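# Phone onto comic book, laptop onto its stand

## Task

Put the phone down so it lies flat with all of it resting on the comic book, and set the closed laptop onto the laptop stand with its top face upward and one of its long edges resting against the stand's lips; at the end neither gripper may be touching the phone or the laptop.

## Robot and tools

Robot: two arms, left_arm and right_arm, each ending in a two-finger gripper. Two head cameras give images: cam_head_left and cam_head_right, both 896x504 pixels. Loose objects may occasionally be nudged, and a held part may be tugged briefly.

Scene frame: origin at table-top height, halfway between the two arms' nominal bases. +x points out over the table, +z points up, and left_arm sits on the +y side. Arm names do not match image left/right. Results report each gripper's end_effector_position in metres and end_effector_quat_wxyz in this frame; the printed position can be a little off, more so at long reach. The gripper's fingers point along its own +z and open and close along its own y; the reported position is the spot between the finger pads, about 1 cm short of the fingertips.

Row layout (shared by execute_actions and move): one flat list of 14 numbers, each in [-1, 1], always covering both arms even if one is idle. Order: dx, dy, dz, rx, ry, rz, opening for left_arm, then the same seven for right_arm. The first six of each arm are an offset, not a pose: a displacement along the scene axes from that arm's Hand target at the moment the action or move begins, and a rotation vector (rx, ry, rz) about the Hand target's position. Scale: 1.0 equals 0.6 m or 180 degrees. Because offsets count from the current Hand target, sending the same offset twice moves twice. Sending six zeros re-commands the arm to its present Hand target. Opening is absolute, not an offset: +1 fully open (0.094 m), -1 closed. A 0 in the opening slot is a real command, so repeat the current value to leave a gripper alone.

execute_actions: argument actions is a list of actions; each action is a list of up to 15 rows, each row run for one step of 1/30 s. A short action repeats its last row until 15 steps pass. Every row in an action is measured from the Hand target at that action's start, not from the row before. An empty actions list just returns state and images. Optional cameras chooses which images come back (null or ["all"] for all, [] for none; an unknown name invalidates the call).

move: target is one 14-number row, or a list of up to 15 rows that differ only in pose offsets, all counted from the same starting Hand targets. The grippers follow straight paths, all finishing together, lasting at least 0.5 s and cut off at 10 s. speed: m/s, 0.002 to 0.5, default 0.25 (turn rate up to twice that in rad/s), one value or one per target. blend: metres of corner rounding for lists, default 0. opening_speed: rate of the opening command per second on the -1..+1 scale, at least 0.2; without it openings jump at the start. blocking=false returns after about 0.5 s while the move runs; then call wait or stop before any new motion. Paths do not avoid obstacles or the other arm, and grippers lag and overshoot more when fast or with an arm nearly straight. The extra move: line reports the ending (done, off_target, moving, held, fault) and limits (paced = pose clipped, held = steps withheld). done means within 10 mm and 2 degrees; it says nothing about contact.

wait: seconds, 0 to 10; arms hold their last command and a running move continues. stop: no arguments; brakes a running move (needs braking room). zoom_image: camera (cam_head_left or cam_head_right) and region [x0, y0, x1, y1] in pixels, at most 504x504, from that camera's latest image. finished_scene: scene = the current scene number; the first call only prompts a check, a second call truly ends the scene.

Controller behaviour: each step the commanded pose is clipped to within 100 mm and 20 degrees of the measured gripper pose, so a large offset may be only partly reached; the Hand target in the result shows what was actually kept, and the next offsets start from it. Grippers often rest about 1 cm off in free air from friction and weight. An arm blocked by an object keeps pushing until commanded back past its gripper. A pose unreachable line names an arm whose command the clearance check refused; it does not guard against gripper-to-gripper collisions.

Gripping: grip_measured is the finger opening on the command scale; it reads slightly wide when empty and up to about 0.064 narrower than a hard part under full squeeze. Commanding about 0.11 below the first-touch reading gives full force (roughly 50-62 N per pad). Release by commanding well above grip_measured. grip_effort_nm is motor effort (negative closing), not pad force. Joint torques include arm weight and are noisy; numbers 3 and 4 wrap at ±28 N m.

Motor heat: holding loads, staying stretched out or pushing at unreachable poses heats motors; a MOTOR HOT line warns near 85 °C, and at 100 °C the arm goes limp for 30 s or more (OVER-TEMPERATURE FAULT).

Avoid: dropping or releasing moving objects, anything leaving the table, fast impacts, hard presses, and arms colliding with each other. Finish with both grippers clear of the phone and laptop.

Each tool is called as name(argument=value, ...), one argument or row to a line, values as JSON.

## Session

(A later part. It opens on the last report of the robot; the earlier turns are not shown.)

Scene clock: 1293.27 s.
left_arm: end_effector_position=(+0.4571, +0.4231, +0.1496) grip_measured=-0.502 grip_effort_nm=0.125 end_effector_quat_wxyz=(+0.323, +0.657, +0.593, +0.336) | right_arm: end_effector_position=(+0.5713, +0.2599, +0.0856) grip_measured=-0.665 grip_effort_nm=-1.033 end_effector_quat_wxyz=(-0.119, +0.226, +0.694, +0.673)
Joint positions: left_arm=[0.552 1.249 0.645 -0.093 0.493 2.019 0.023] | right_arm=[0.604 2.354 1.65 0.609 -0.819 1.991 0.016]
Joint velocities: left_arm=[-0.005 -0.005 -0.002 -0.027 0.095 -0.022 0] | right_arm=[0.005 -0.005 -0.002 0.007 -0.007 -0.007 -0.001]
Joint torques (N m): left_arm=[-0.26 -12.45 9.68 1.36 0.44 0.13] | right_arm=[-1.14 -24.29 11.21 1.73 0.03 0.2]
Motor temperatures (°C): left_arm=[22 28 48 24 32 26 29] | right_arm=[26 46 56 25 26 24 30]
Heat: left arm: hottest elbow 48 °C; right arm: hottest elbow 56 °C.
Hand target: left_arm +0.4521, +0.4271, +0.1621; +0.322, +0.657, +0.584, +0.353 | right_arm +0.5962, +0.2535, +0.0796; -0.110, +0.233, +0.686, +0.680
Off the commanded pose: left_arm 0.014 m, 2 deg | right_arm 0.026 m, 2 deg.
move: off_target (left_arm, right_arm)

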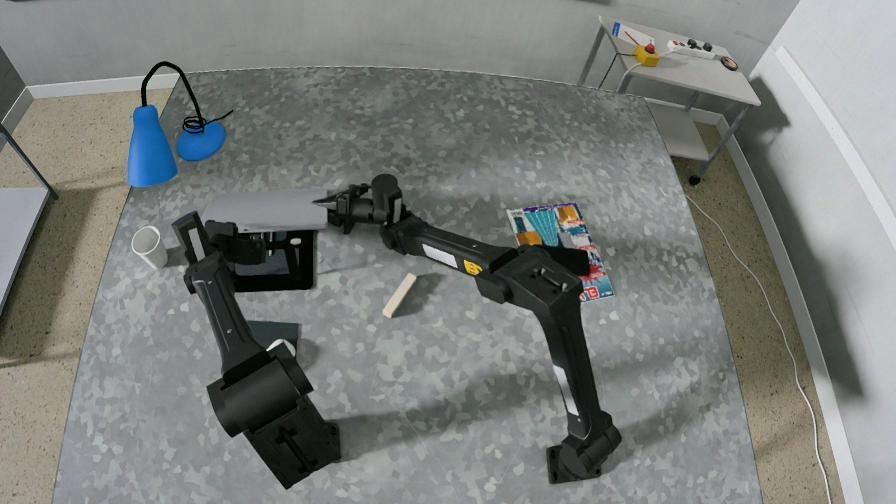

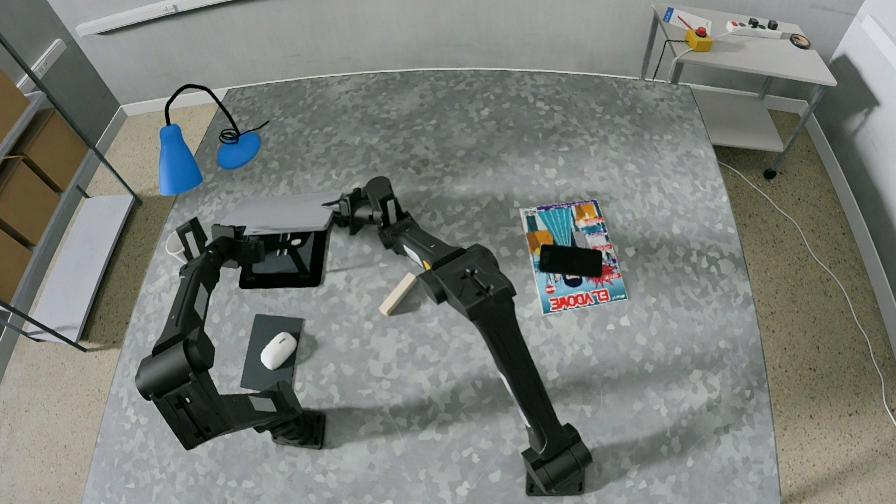

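move(
  target=[-0.12,0,0.05,0,0,0,-0.5,0,0,0,0,0,0,-1],
  speed=0.05,
)

zoom_image(
  camera="cam_head_left",
  region=[170, 130, 370, 310],
)

zoom_image(
  camera="cam_head_right",
  region=[170, 130, 370, 310],
)

Scene clock: 1298.07 s.
left_arm: end_effector_position=(+0.3874, +0.4264, +0.1931) grip_measured=-0.502 grip_effort_nm=0.120 end_effector_quat_wxyz=(+0.329, +0.638, +0.597, +0.359) | right_arm: end_effector_position=(+0.5713, +0.2598, +0.0828) grip_measured=-0.665 grip_effort_nm=-1.038 end_effector_quat_wxyz=(-0.107, +0.214, +0.698, +0.675)
Joint positions: left_arm=[0.691 0.988 0.574 -0.272 0.587 2.073 0.023] | right_arm=[0.604 2.357 1.65 0.609 -0.818 1.953 0.016]
Joint velocities: left_arm=[0.005 -0.024 -0.017 -0.012 0.007 -0.022 0] | right_arm=[-0.005 0.005 0.002 0.017 -0.037 0.037 0.001]
Joint torques (N m): left_arm=[-0.32 -7.65 9.85 1.16 0.38 -0.03] | right_arm=[-1.08 -24.53 11.21 1.69 0 0.54]
Motor temperatures (°C): left_arm=[22 28 47 24 32 25 29] | right_arm=[26 46 56 25 26 24 30]
Heat: left arm: hottest elbow 47 °C; right arm: hottest elbow 56 °C.
Hand target: left_arm +0.3803, +0.4281, +0.1920; +0.321, +0.657, +0.584, +0.352 | right_arm +0.5962, +0.2535, +0.0797; -0.110, +0.233, +0.686, +0.680
Off the commanded pose: left_arm 0.007 m, 3 deg | right_arm 0.026 m, 3 deg.
joint sent to its limit (left arm) — joint 6 (wrist roll), upper limit. The joint targets are off in orientation, not in position.
move: off_target (left_arm, right_arm)

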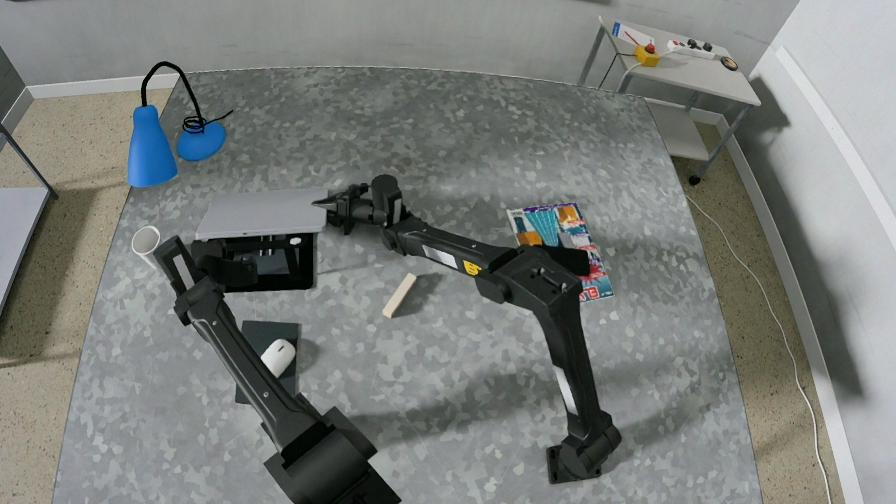

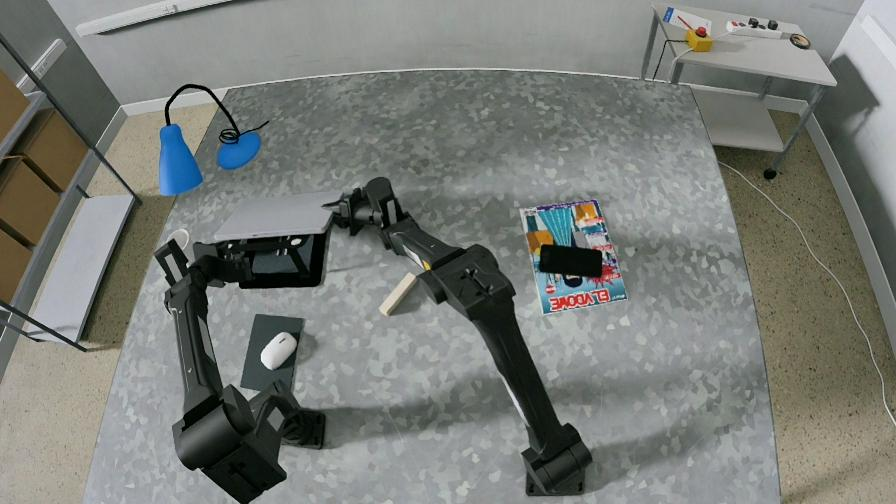

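Scaled by 2.520.

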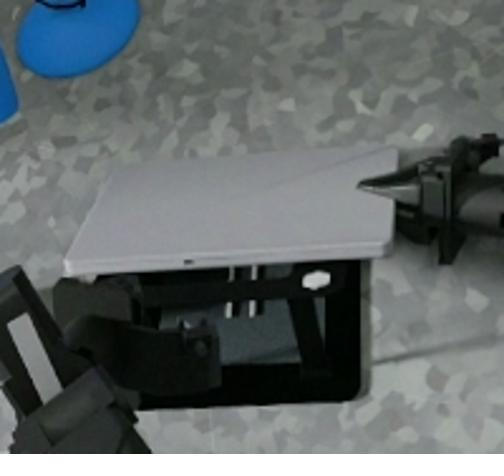

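Scaled by 2.520.

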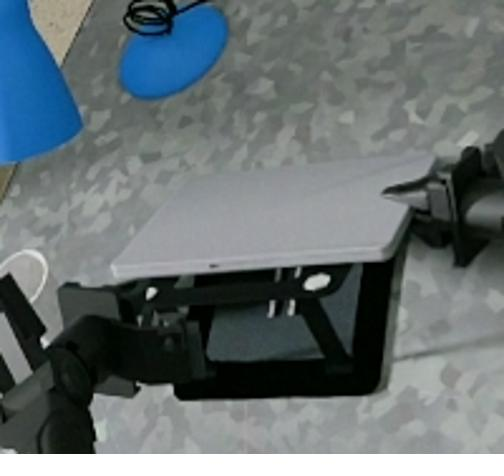

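move(
  target=[-0.08,0,0.06,0,0,0,-0.5,-0.02,0.005,0.004,0.0,0,0,-1],
  speed=0.06,
  cameras=[],
)

move(
  target=[0,0,0,0,0,0,-0.5,0,0,0,0,0,0,-0.5],
  speed=0.05,
  opening_speed=0.3,
)

zoom_image(
  camera="cam_head_left",
  region=[170, 130, 370, 310],
)

zoom_image(
  camera="cam_head_right",
  region=[170, 130, 370, 310],
)

Scene clock: 1305.03 s.
left_arm: end_effector_position=(+0.3397, +0.4287, +0.2329) grip_measured=-0.502 grip_effort_nm=0.120 end_effector_quat_wxyz=(+0.333, +0.607, +0.616, +0.376) | right_arm: end_effector_position=(+0.5719, +0.2597, +0.0828) grip_measured=-0.665 grip_effort_nm=-1.038 end_effector_quat_wxyz=(-0.105, +0.215, +0.698, +0.675)
Joint positions: left_arm=[0.812 0.799 0.574 -0.449 0.652 2.074 0.023] | right_arm=[0.604 2.357 1.65 0.609 -0.815 1.953 0.016]
Joint velocities: left_arm=[-0.005 0.005 0.002 0.017 0.037 0.022 0.001] | right_arm=[-0.005 -0.015 -0.012 -0.012 0.007 0.007 0.001]
Joint torques (N m): left_arm=[0.44 -5.25 10.07 1.03 0.37 0] | right_arm=[-0.15 -25.93 9.11 2.11 0.31 0.55]
Motor temperatures (°C): left_arm=[22 28 46 24 31 25 29] | right_arm=[26 45 56 25 25 24 30]
Heat: left arm: hottest elbow 46 °C; right arm: hottest elbow 56 °C.
Hand target: left_arm +0.3325, +0.4290, +0.2278; +0.321, +0.657, +0.584, +0.352 | right_arm +0.5844, +0.2566, +0.0823; -0.110, +0.233, +0.686, +0.680
Off the commanded pose: left_arm 0.009 m, 8 deg | right_arm 0.013 m, 3 deg.
joint sent to its limit (left arm) — joint 6 (wrist roll), upper limit. The joint targets are off in orientation, not in position.
move: off_target (left_arm, right_arm)
No camera images: "cameras" was empty.

Scene clock: 1307.03 s.
left_arm: end_effector_position=(+0.3397, +0.4287, +0.2329) grip_measured=-0.502 grip_effort_nm=0.120 end_effector_quat_wxyz=(+0.333, +0.607, +0.616, +0.376) | right_arm: end_effector_position=(+0.5727, +0.2596, +0.0836) grip_measured=-0.502 grip_effort_nm=0.042 end_effector_quat_wxyz=(-0.110, +0.222, +0.695, +0.675)
Joint positions: left_arm=[0.812 0.799 0.574 -0.449 0.652 2.074 0.023] | right_arm=[0.604 2.357 1.65 0.613 -0.81 1.973 0.023]
Joint velocities: left_arm=[0.005 -0.005 -0.002 -0.002 0.051 0.007 0] | right_arm=[-0.015 -0.005 -0.007 -0.002 -0.051 0.007 0]
Joint torques (N m): left_arm=[-0.85 -5.42 10.09 1.26 0.4 0.03] | right_arm=[-0.26 -25.93 9.14 1.88 0.17 0.37]
Motor temperatures (°C): left_arm=[22 28 46 24 31 25 29] | right_arm=[26 45 55 25 25 24 30]
Heat: left arm: hottest elbow 46 °C; right arm: hottest elbow 55 °C.
Hand target: left_arm +0.3325, +0.4290, +0.2278; +0.321, +0.657, +0.584, +0.352 | right_arm +0.5844, +0.2565, +0.0823; -0.110, +0.233, +0.686, +0.680
Off the commanded pose: left_arm 0.009 m, 8 deg | right_arm 0.012 m, 2 deg.
joint sent to its limit (left arm) — joint 6 (wrist roll), upper limit. The joint targets are off in orientation, not in position.
move: off_target (left_arm, right_arm)

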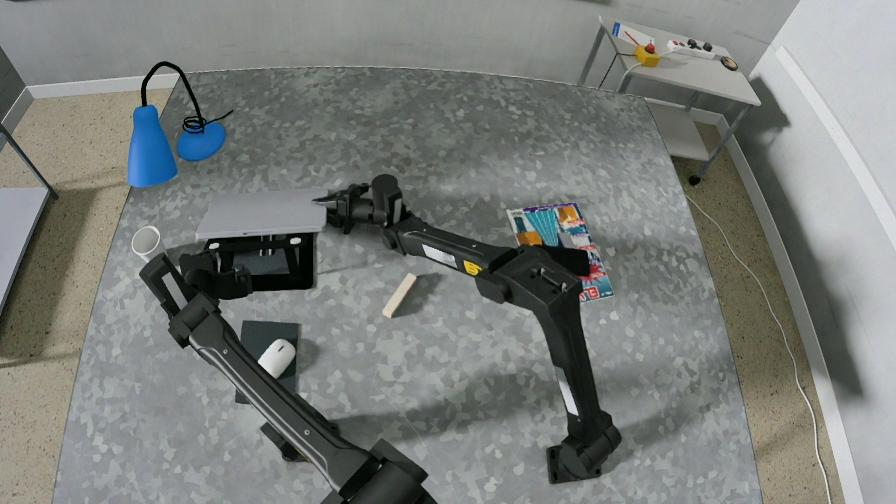

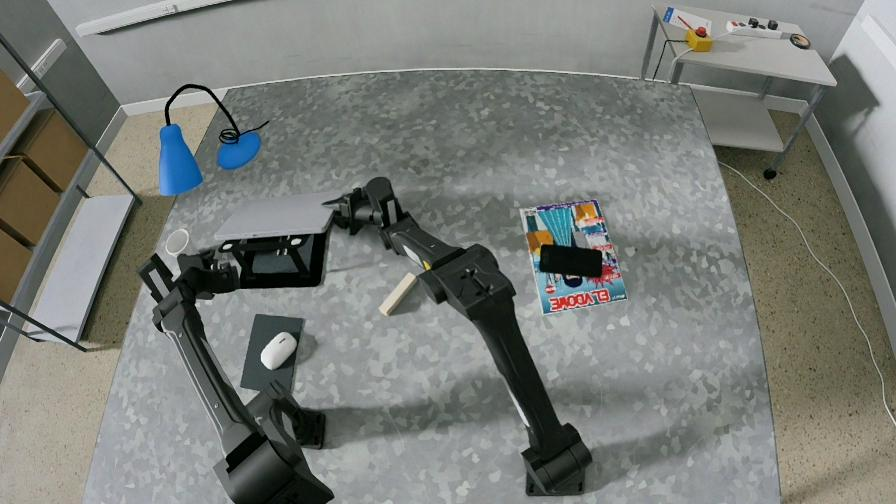

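Scaled by 2.520.

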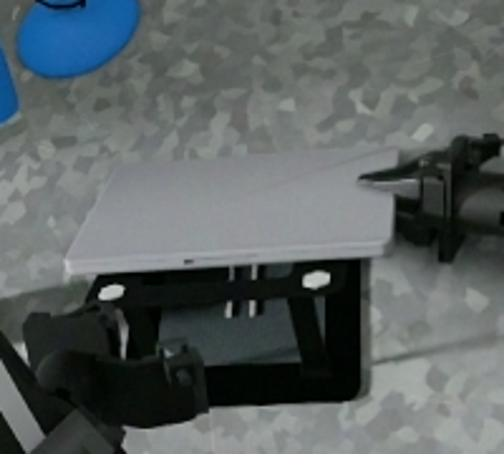

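Scaled by 2.520.

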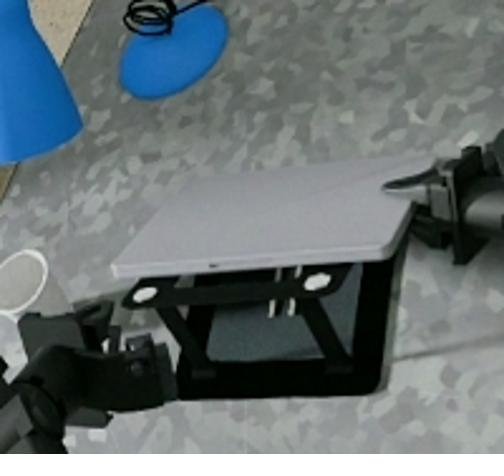

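move(
  target=[0,0,0,0,0,0,-0.5,-0.012,0,0.002,0,0,0,-0.3],
  speed=0.05,
  opening_speed=0.3,
  cameras=[],
)

move(
  target=[0,0,0,0,0,0,-0.5,-0.028,-0.2,0.013,0,0,0,-0.3],
  speed=0.07,
)

zoom_image(
  camera="cam_head_left",
  region=[190, 160, 350, 270],
)

zoom_image(
  camera="cam_head_right",
  region=[200, 160, 360, 270],
)

Scene clock: 1323.20 s.
left_arm: end_effector_position=(+0.3397, +0.4287, +0.2329) grip_measured=-0.502 grip_effort_nm=0.120 end_effector_quat_wxyz=(+0.333, +0.607, +0.616, +0.376) | right_arm: end_effector_position=(+0.5746, +0.2595, +0.0855) grip_measured=-0.302 grip_effort_nm=0.061 end_effector_quat_wxyz=(-0.112, +0.231, +0.690, +0.677)
Joint positions: left_arm=[0.812 0.799 0.574 -0.449 0.652 2.074 0.023] | right_arm=[0.604 2.357 1.65 0.623 -0.8 1.997 0.033]
Joint velocities: left_arm=[0.005 -0.015 0.017 0.002 0.022 0.081 0.001] | right_arm=[0.005 0.005 -0.002 0.012 -0.037 0.051 0.001]
Joint torques (N m): left_arm=[-0.85 -4.66 10.24 1.2 0.35 0.01] | right_arm=[0.21 -26.99 7.45 1.99 0.05 0.18]
Motor temperatures (°C): left_arm=[22 28 43 24 31 25 28] | right_arm=[26 45 52 25 25 24 29]
Heat: left arm: hottest elbow 43 °C; right arm: hottest elbow 52 °C.
Hand target: left_arm +0.3325, +0.4290, +0.2278; +0.321, +0.657, +0.584, +0.352 | right_arm +0.5773, +0.2566, +0.0837; -0.110, +0.233, +0.686, +0.680
Off the commanded pose: left_arm 0.009 m, 8 deg | right_arm 0.004 m, 1 deg.
joint sent to its limit (left arm) — joint 6 (wrist roll), upper limit. The joint targets are off in orientation, not in position.
move: off_target (left_arm)
No camera images: "cameras" was empty.

Scene clock: 1325.40 s.
left_arm: end_effector_position=(+0.3397, +0.4287, +0.2329) grip_measured=-0.502 grip_effort_nm=0.120 end_effector_quat_wxyz=(+0.333, +0.607, +0.616, +0.376) | right_arm: end_effector_position=(+0.5583, +0.1450, +0.0825) grip_measured=-0.301 grip_effort_nm=0.066 end_effector_quat_wxyz=(-0.118, +0.236, +0.689, +0.675)
Joint positions: left_arm=[0.812 0.799 0.574 -0.449 0.652 2.074 0.023] | right_arm=[0.469 2.224 1.365 0.755 -0.936 1.99 0.033]
Joint velocities: left_arm=[-0.005 -0.005 0.017 -0.022 0.051 0.022 0] | right_arm=[-0.005 0.005 -0.007 0.012 -0.007 -0.051 0]
Joint torques (N m): left_arm=[-0.91 -5.71 10.04 0.85 0.37 0] | right_arm=[-0.26 -26.23 5.24 2 -0.13 0.05]
Motor temperatures (°C): left_arm=[22 28 43 24 31 25 28] | right_arm=[26 45 52 25 25 24 29]
Heat: left arm: hottest elbow 43 °C; right arm: hottest elbow 52 °C.
Hand target: left_arm +0.3325, +0.4290, +0.2278; +0.321, +0.657, +0.584, +0.352 | right_arm +0.5590, +0.1369, +0.0922; -0.110, +0.233, +0.686, +0.680
Off the commanded pose: left_arm 0.009 m, 8 deg | right_arm 0.012 m, 1 deg.
joint sent to its limit (left arm) — joint 6 (wrist roll), upper limit. The joint targets are off in orientation, not in position.
move: off_target (left_arm, right_arm)

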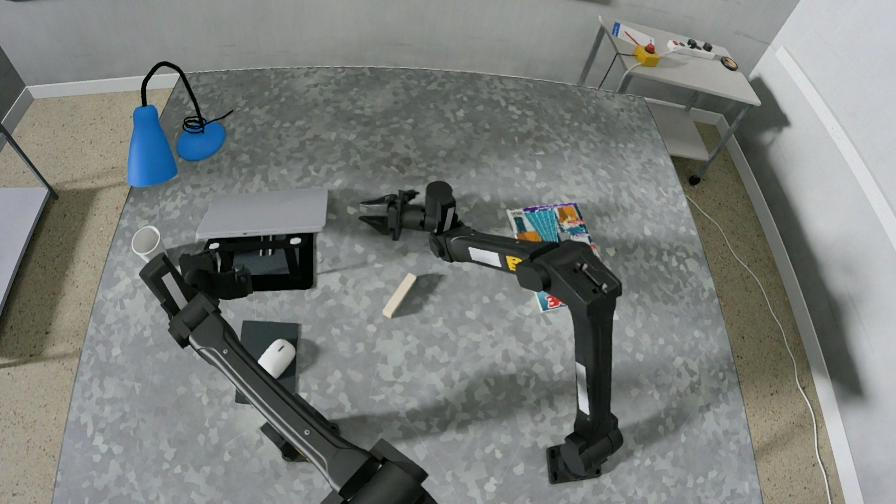

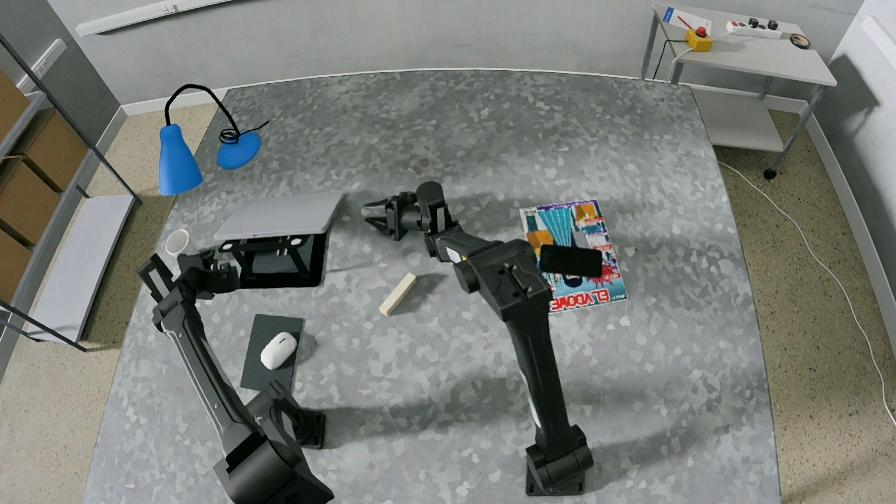

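Scaled by 3.150.

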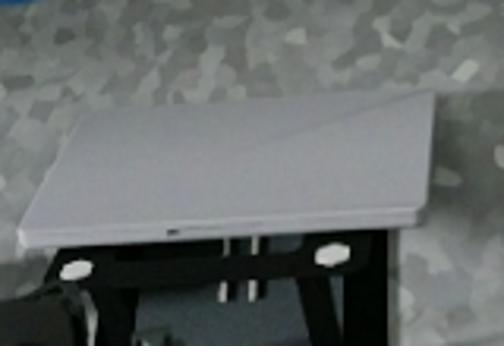

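Scaled by 3.150.

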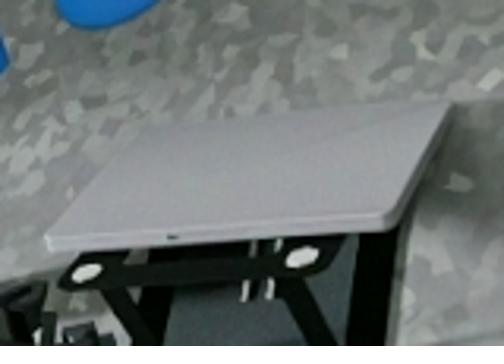

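execute_actions(
  actions=[],
)

zoom_image(
  camera="cam_head_left",
  region=[180, 160, 360, 270],
)

zoom_image(
  camera="cam_head_right",
  region=[190, 160, 370, 270],
)

Scene clock: 1335.70 s.
left_arm: end_effector_position=(+0.3397, +0.4287, +0.2329) grip_measured=-0.502 grip_effort_nm=0.125 end_effector_quat_wxyz=(+0.333, +0.607, +0.616, +0.376) | right_arm: end_effector_position=(+0.5582, +0.1450, +0.0824) grip_measured=-0.301 grip_effort_nm=0.066 end_effector_quat_wxyz=(-0.118, +0.236, +0.689, +0.675)
Joint positions: left_arm=[0.812 0.799 0.574 -0.449 0.652 2.074 0.023] | right_arm=[0.469 2.224 1.365 0.755 -0.936 1.99 0.033]
Joint velocities: left_arm=[-0.024 0.005 0.002 0.007 -0.051 0.007 -0.001] | right_arm=[0.005 -0.015 -0.012 -0.007 -0.007 0.051 -0.001]
Joint torques (N m): left_arm=[-0.38 -5.19 9.91 1.29 0.39 0.05] | right_arm=[-0.15 -26.29 5.38 1.83 -0.12 0.09]
Motor temperatures (°C): left_arm=[22 27 42 24 31 25 28] | right_arm=[26 45 49 25 25 24 28]
Heat: left arm: hottest elbow 42 °C; right arm: hottest elbow 49 °C.
Hand target: left_arm +0.3325, +0.4290, +0.2278; +0.321, +0.657, +0.584, +0.352 | right_arm +0.5589, +0.1369, +0.0921; -0.110, +0.233, +0.686, +0.680
Tool commands: left_gripper/opening=-0.5 right_gripper/opening=-0.3
Off the commanded pose: left_arm 0.009 m, 8 deg | right_arm 0.013 m, 1 deg.

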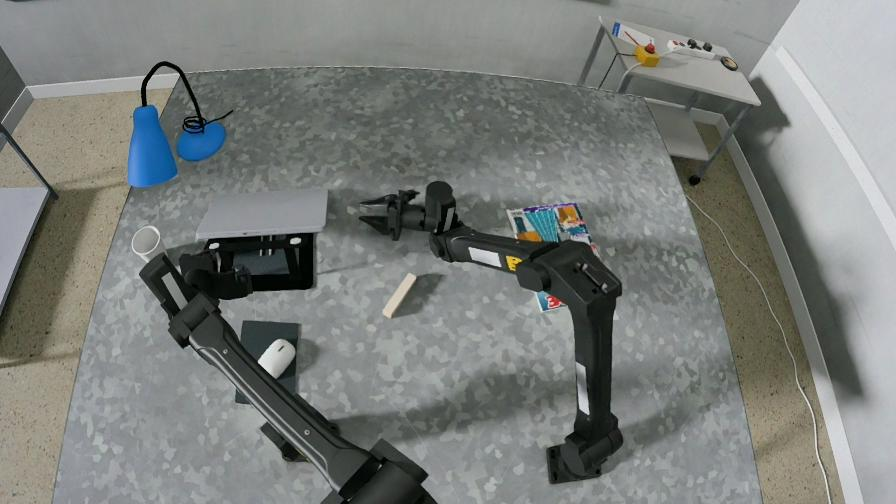

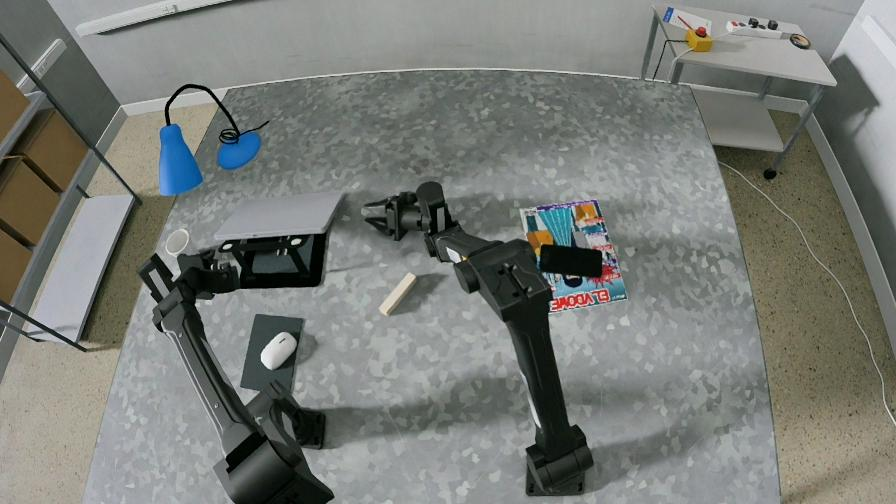

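Scaled by 2.800.

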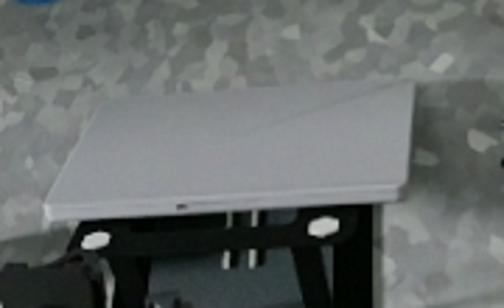

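Scaled by 2.800.

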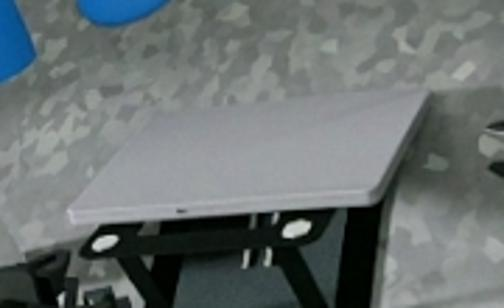

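zoom_image(
  camera="cam_head_left",
  region=[205, 175, 335, 215],
)

zoom_image(
  camera="cam_head_right",
  region=[225, 180, 355, 220],
)

Scaled by 3.877.

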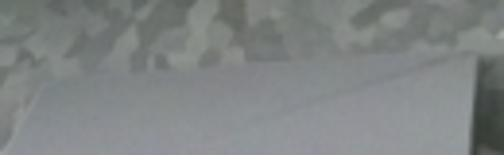

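Scaled by 3.877.

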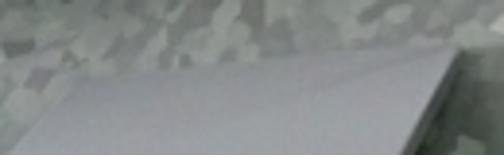

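move(
  target=[0.03, -0.098, -0.02, -0.455, -0.010, 0.282, 0.0, 0,0,0,0,0,0,-0.3],
  speed=0.25,
)

Scene clock: 1358.20 s.
left_arm: end_effector_position=(+0.3484, +0.3745, +0.2139) grip_measured=-0.002 grip_effort_nm=0.125 end_effector_quat_wxyz=(+0.493, -0.005, +0.870, -0.002) | right_arm: end_effector_position=(+0.5582, +0.1450, +0.0824) grip_measured=-0.301 grip_effort_nm=0.066 end_effector_quat_wxyz=(-0.118, +0.236, +0.689, +0.675)
Joint positions: left_arm=[0.637 0.721 0.498 -0.426 0.557 0.373 0.047] | right_arm=[0.469 2.224 1.365 0.755 -0.936 1.99 0.033]
Joint velocities: left_arm=[-0.015 0.015 -0.002 -0.012 0.051 -0.007 0] | right_arm=[0.005 -0.005 -0.007 -0.007 0.051 0.066 0]
Joint torques (N m): left_arm=[-2.9 -5.19 10.62 2.4 0.09 -0.11] | right_arm=[-0.21 -26.34 5.38 1.85 -0.12 0.08]
Motor temperatures (°C): left_arm=[22 27 41 24 30 25 28] | right_arm=[26 45 46 25 25 24 28]
Heat: left arm: hottest elbow 41 °C; right arm: hottest elbow 46 °C.
Hand target: left_arm +0.3499, +0.3699, +0.2157; +0.501, +0.001, +0.865, +0.000 | right_arm +0.5589, +0.1369, +0.0921; -0.110, +0.233, +0.686, +0.680
Off the commanded pose: left_arm 0.005 m, 1 deg | right_arm 0.013 m, 1 deg.
move: off_target (right_arm)

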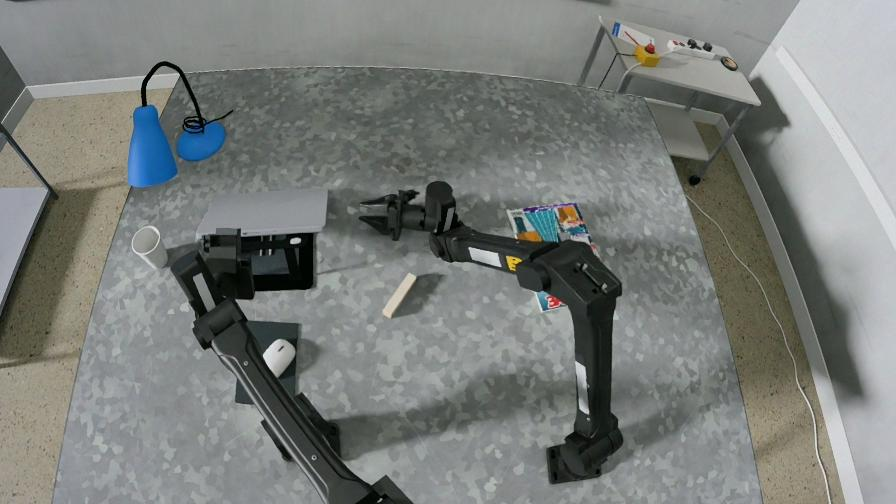

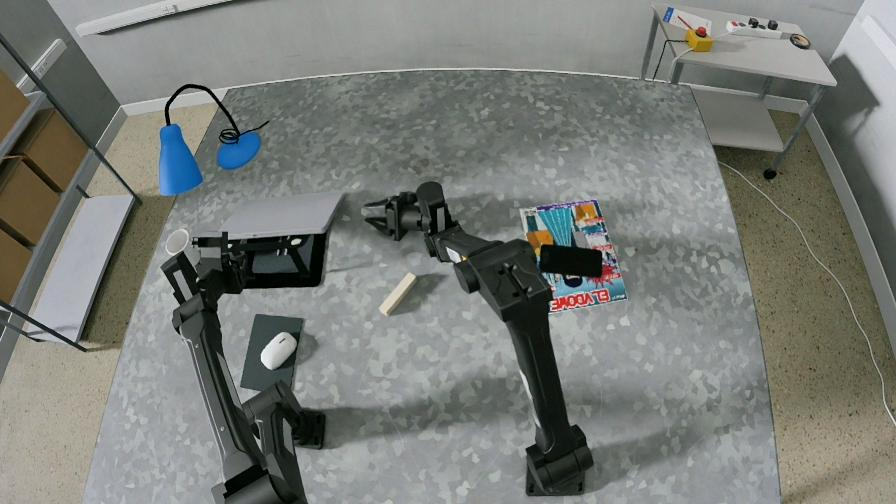

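move(
  target=[-0.03, -0.09, -0.08, 0,0,0, 0.0, 0,0,0,0,0,0,-0.3],
  speed=0.12,
)

zoom_image(
  camera="cam_head_left",
  region=[180, 170, 360, 300],
)

zoom_image(
  camera="cam_head_right",
  region=[190, 170, 370, 300],
)

Scene clock: 1365.80 s.
left_arm: end_effector_position=(+0.3298, +0.3202, +0.1665) grip_measured=-0.002 grip_effort_nm=0.125 end_effector_quat_wxyz=(+0.493, -0.004, +0.870, +0.000) | right_arm: end_effector_position=(+0.5582, +0.1450, +0.0824) grip_measured=-0.301 grip_effort_nm=0.066 end_effector_quat_wxyz=(-0.118, +0.236, +0.689, +0.675)
Joint positions: left_arm=[0.449 0.557 0.313 -0.347 0.402 0.253 0.047] | right_arm=[0.469 2.224 1.365 0.755 -0.936 1.99 0.033]
Joint velocities: left_arm=[-0.005 -0.015 -0.007 0.007 0.066 -0.007 0] | right_arm=[-0.015 -0.005 0.002 0.002 -0.022 0.022 0]
Joint torques (N m): left_arm=[-2.67 -2.37 10.78 2.5 -0.03 -0.08] | right_arm=[-0.21 -26.29 5.38 1.84 -0.12 0.08]
Motor temperatures (°C): left_arm=[22 27 42 24 30 25 28] | right_arm=[26 45 45 25 25 24 28]
Heat: left arm: hottest elbow 42 °C; right arm: hottest shoulder 45 °C.
Hand target: left_arm +0.3312, +0.3164, +0.1678; +0.502, +0.000, +0.865, +0.000 | right_arm +0.5589, +0.1369, +0.0921; -0.110, +0.233, +0.686, +0.680
Off the commanded pose: left_arm 0.005 m, 1 deg | right_arm 0.013 m, 1 deg.
move: off_target (right_arm)

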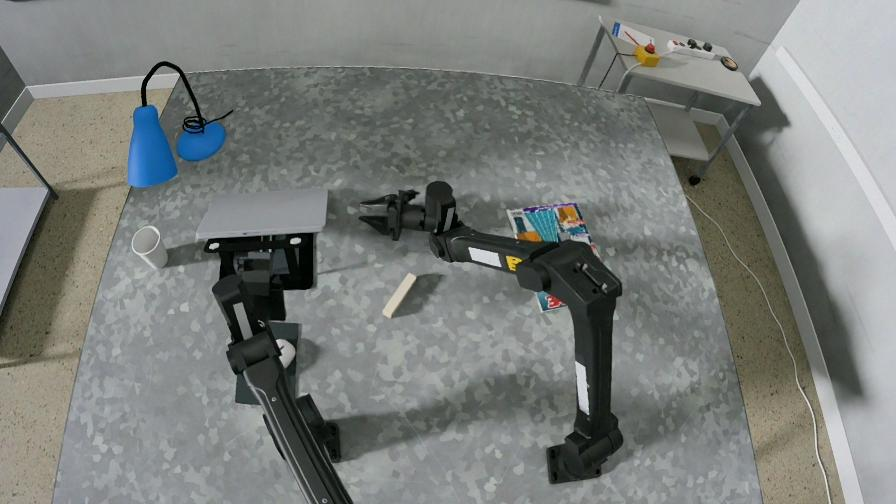

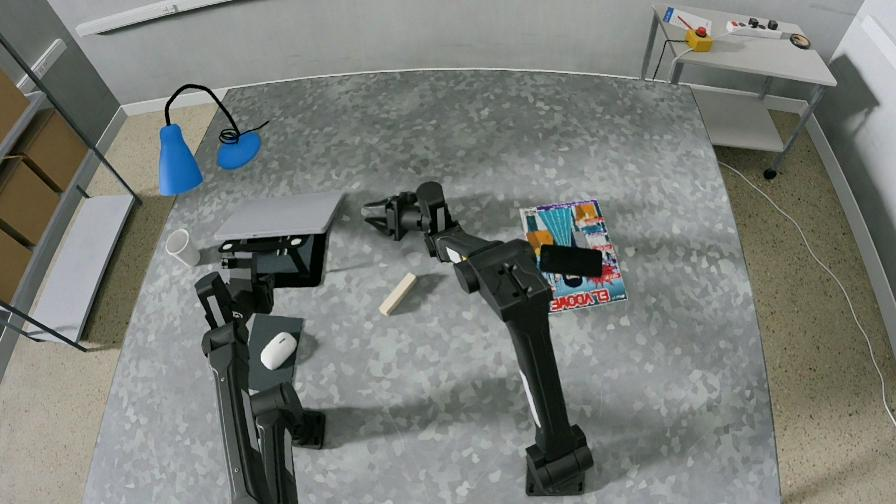

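Scaled by 2.800.

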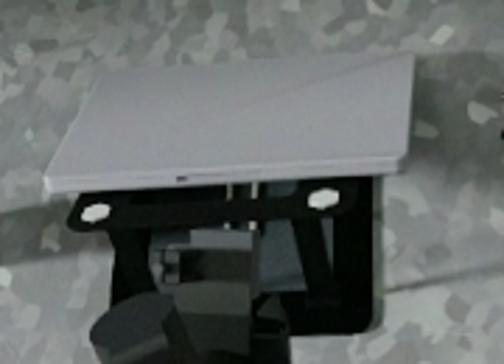

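Scaled by 2.800.

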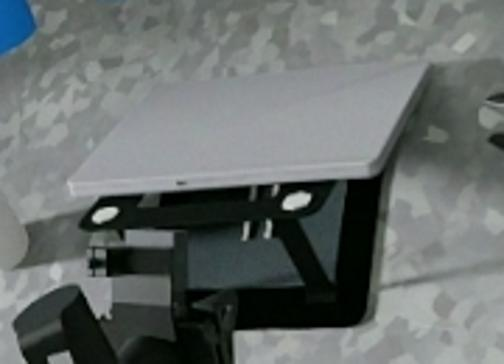

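zoom_image(
  camera="cam_head_left",
  region=[200, 220, 310, 330],
)

zoom_image(
  camera="cam_head_right",
  region=[190, 220, 300, 330],
)

Scaled by 4.582.

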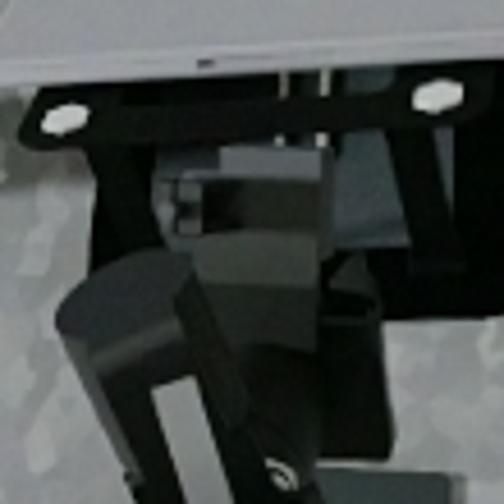

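Scaled by 4.582.

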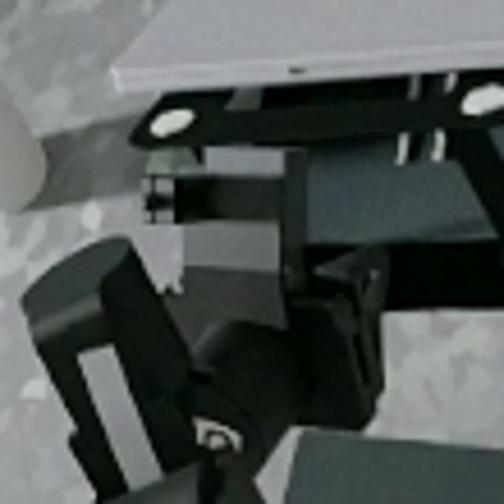

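move(
  target=[0.14, 0.0, -0.005, 0,0,0, 0.0, 0,0,0,0,0,0,-0.3],
  speed=0.1,
)

zoom_image(
  camera="cam_head_left",
  region=[190, 180, 340, 300],
)

zoom_image(
  camera="cam_head_right",
  region=[200, 180, 350, 300],
)

Scene clock: 1380.77 s.
left_arm: end_effector_position=(+0.3849, +0.3112, +0.1283) grip_measured=-0.002 grip_effort_nm=0.125 end_effector_quat_wxyz=(+0.469, -0.008, +0.883, -0.007) | right_arm: end_effector_position=(+0.5582, +0.1450, +0.0824) grip_measured=-0.301 grip_effort_nm=0.071 end_effector_quat_wxyz=(-0.118, +0.236, +0.689, +0.675)
Joint positions: left_arm=[0.293 0.886 0.338 -0.072 0.27 0.164 0.047] | right_arm=[0.469 2.224 1.365 0.755 -0.936 1.99 0.033]
Joint velocities: left_arm=[0.005 -0.005 -0.002 -0.002 -0.022 0.007 -0.001] | right_arm=[-0.015 0.005 -0.007 -0.012 -0.051 -0.022 0.001]
Joint torques (N m): left_arm=[-2.49 -2.96 17.02 2.47 -0.03 -0.09] | right_arm=[-0.26 -26.29 5.38 1.85 -0.12 0.09]
Motor temperatures (°C): left_arm=[22 27 42 24 30 25 28] | right_arm=[26 45 44 25 25 24 28]
Heat: left arm: hottest elbow 42 °C; right arm: hottest shoulder 45 °C.
Hand target: left_arm +0.4147, +0.3151, +0.1650; +0.502, +0.000, +0.865, +0.000 | right_arm +0.5589, +0.1369, +0.0921; -0.110, +0.233, +0.686, +0.680
Off the commanded pose: left_arm 0.048 m, 5 deg | right_arm 0.013 m, 1 deg.
move: off_target (left_arm, right_arm)

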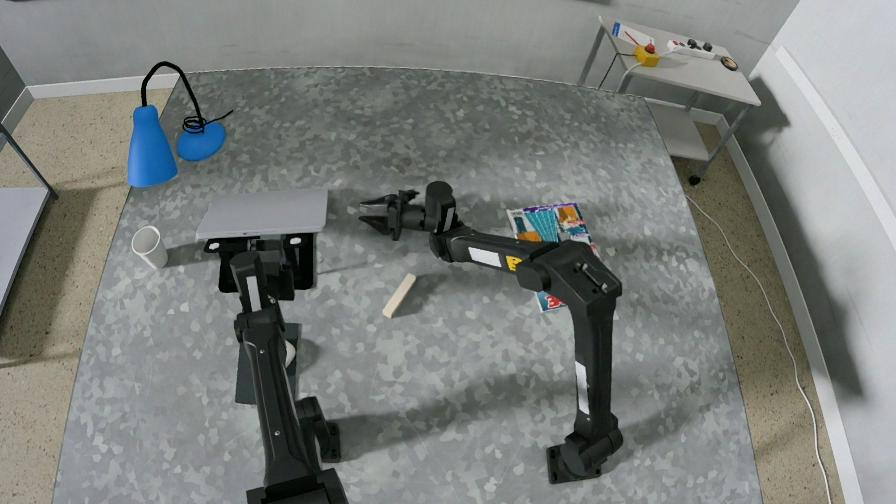

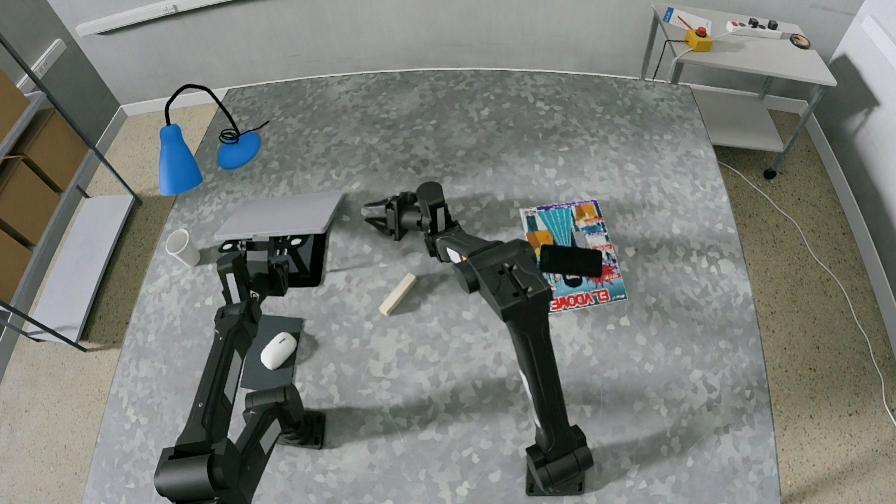

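Scaled by 3.360.

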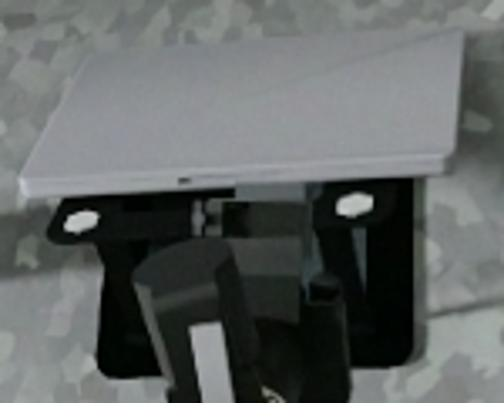

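Scaled by 3.360.

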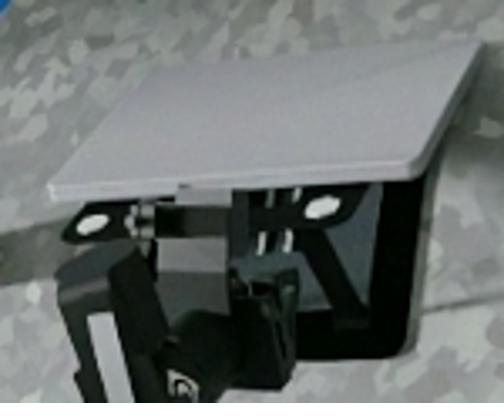

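move(
  target=[-0.15, 0.0, -0.05, 0,0,0, 0.0, 0,0,0,0,0,0,-0.3],
  speed=0.08,
)

zoom_image(
  camera="cam_head_left",
  region=[190, 180, 340, 300],
)

zoom_image(
  camera="cam_head_right",
  region=[200, 180, 350, 300],
)

Scene clock: 1402.47 s.
left_arm: end_effector_position=(+0.3293, +0.3142, +0.1387) grip_measured=-0.002 grip_effort_nm=0.125 end_effector_quat_wxyz=(+0.504, +0.003, +0.864, -0.003) | right_arm: end_effector_position=(+0.5582, +0.1450, +0.0824) grip_measured=-0.301 grip_effort_nm=0.061 end_effector_quat_wxyz=(-0.118, +0.236, +0.689, +0.675)
Joint positions: left_arm=[0.435 0.585 0.228 -0.208 0.408 0.244 0.047] | right_arm=[0.469 2.224 1.365 0.755 -0.936 1.99 0.033]
Joint velocities: left_arm=[0.005 0.005 0.002 0.012 -0.022 0.022 0] | right_arm=[-0.005 -0.005 0.002 -0.007 -0.007 -0.022 0]
Joint torques (N m): left_arm=[-0.21 -2.26 10.7 1.29 0.26 0.1] | right_arm=[-0.26 -26.29 5.38 1.87 -0.12 0.08]
Motor temperatures (°C): left_arm=[22 27 43 24 30 24 28] | right_arm=[26 45 43 25 25 24 27]
Heat: left arm: hottest elbow 43 °C; right arm: hottest shoulder 45 °C.
Hand target: left_arm +0.3248, +0.3165, +0.1350; +0.502, +0.000, +0.865, +0.000 | right_arm +0.5589, +0.1369, +0.0921; -0.110, +0.233, +0.686, +0.680
Off the commanded pose: left_arm 0.006 m, 1 deg | right_arm 0.013 m, 1 deg.
move: off_target (right_arm)

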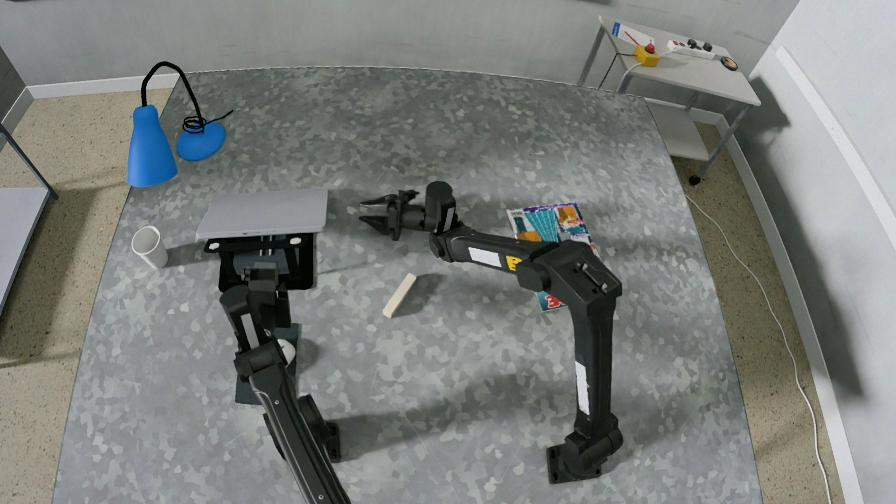

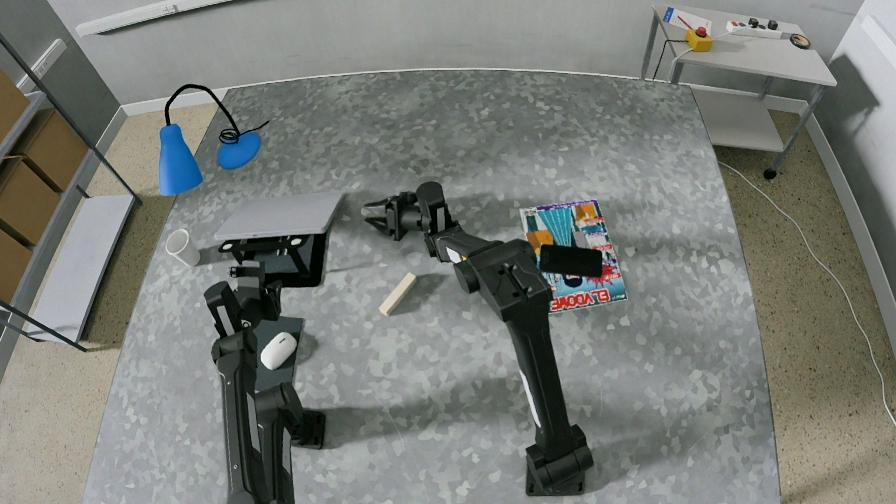

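Scaled by 3.360.

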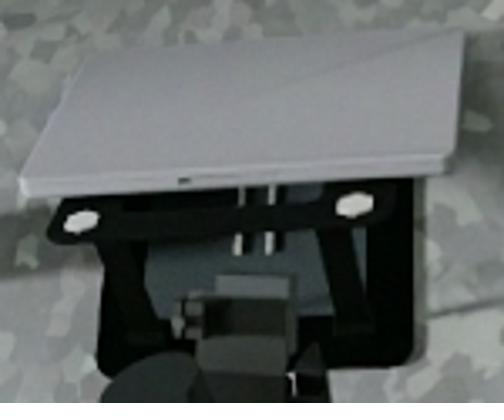

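Scaled by 3.360.

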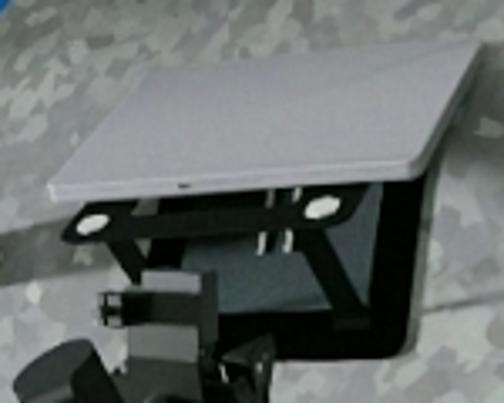

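move(
  target=[
    [0.0, -0.01, 0.13, 0,0,0, 0.0, 0,0,0,0,0,0,-0.3],
    [0.135, -0.01, 0.13, 0,0,0, 0.0, 0,0,0,0,0,0,-0.3],
  ],
  speed=0.12,
)

zoom_image(
  camera="cam_head_left",
  region=[190, 180, 340, 300],
)

zoom_image(
  camera="cam_head_right",
  region=[200, 180, 350, 300],
)

Scene clock: 1413.17 s.
left_arm: end_effector_position=(+0.3782, +0.3060, +0.1695) grip_measured=-0.002 grip_effort_nm=0.125 end_effector_quat_wxyz=(+0.466, -0.008, +0.885, -0.008) | right_arm: end_effector_position=(+0.5582, +0.1450, +0.0824) grip_measured=-0.301 grip_effort_nm=0.066 end_effector_quat_wxyz=(-0.118, +0.236, +0.689, +0.675)
Joint positions: left_arm=[0.28 0.763 0.413 -0.275 0.259 0.156 0.047] | right_arm=[0.469 2.224 1.365 0.755 -0.936 1.99 0.033]
Joint velocities: left_arm=[0.005 0.005 0.007 -0.012 -0.066 -0.022 0] | right_arm=[0.005 0.005 0.012 -0.002 -0.007 -0.022 -0.001]
Joint torques (N m): left_arm=[-2.14 -3.25 18.54 2.5 -0.08 -0.08] | right_arm=[-0.21 -26.29 5.38 1.85 -0.12 0.08]
Motor temperatures (°C): left_arm=[22 27 44 24 29 24 28] | right_arm=[26 46 42 25 25 24 27]
Heat: left arm: hottest elbow 44 °C; right arm: hottest shoulder 46 °C.
Hand target: left_arm +0.4062, +0.3091, +0.2129; +0.502, +0.000, +0.865, +0.000 | right_arm +0.5589, +0.1369, +0.0921; -0.110, +0.233, +0.686, +0.680
Off the commanded pose: left_arm 0.052 m, 5 deg | right_arm 0.013 m, 1 deg.
move: off_target (left_arm, right_arm)

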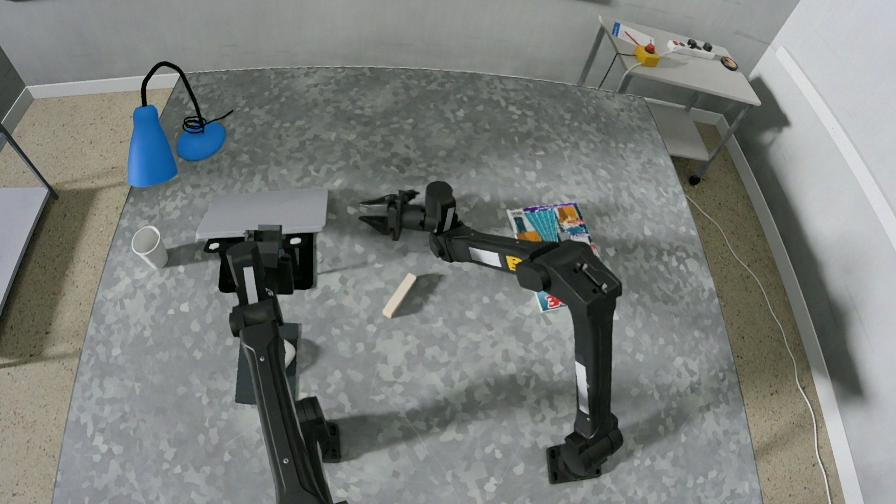

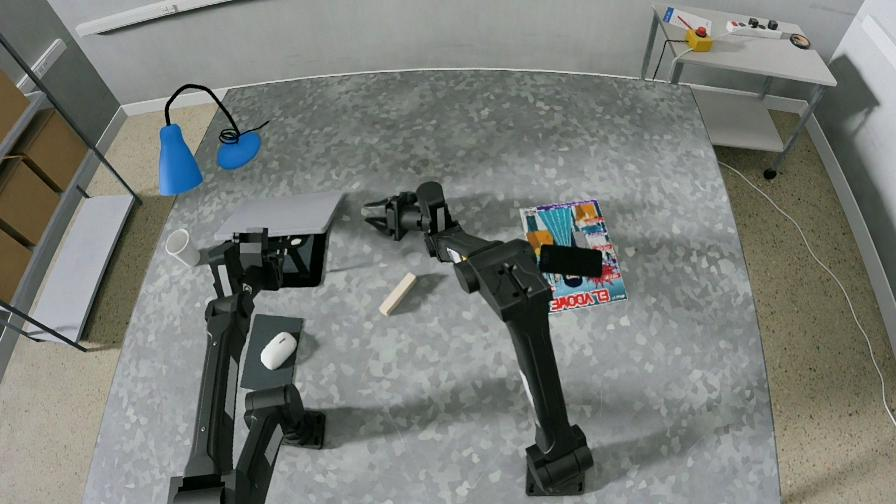

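Scaled by 3.360.

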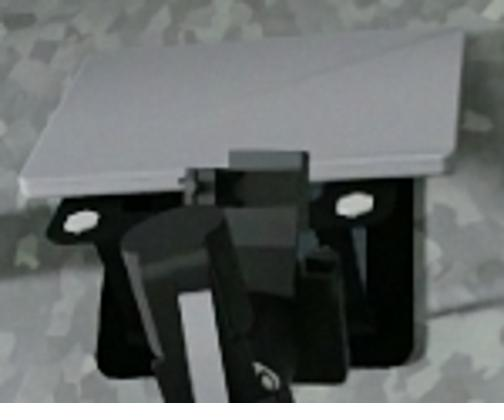

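Scaled by 3.360.

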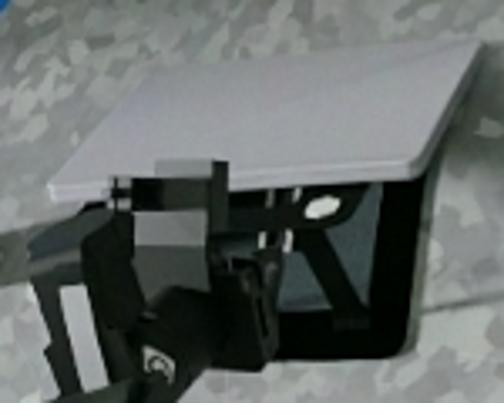

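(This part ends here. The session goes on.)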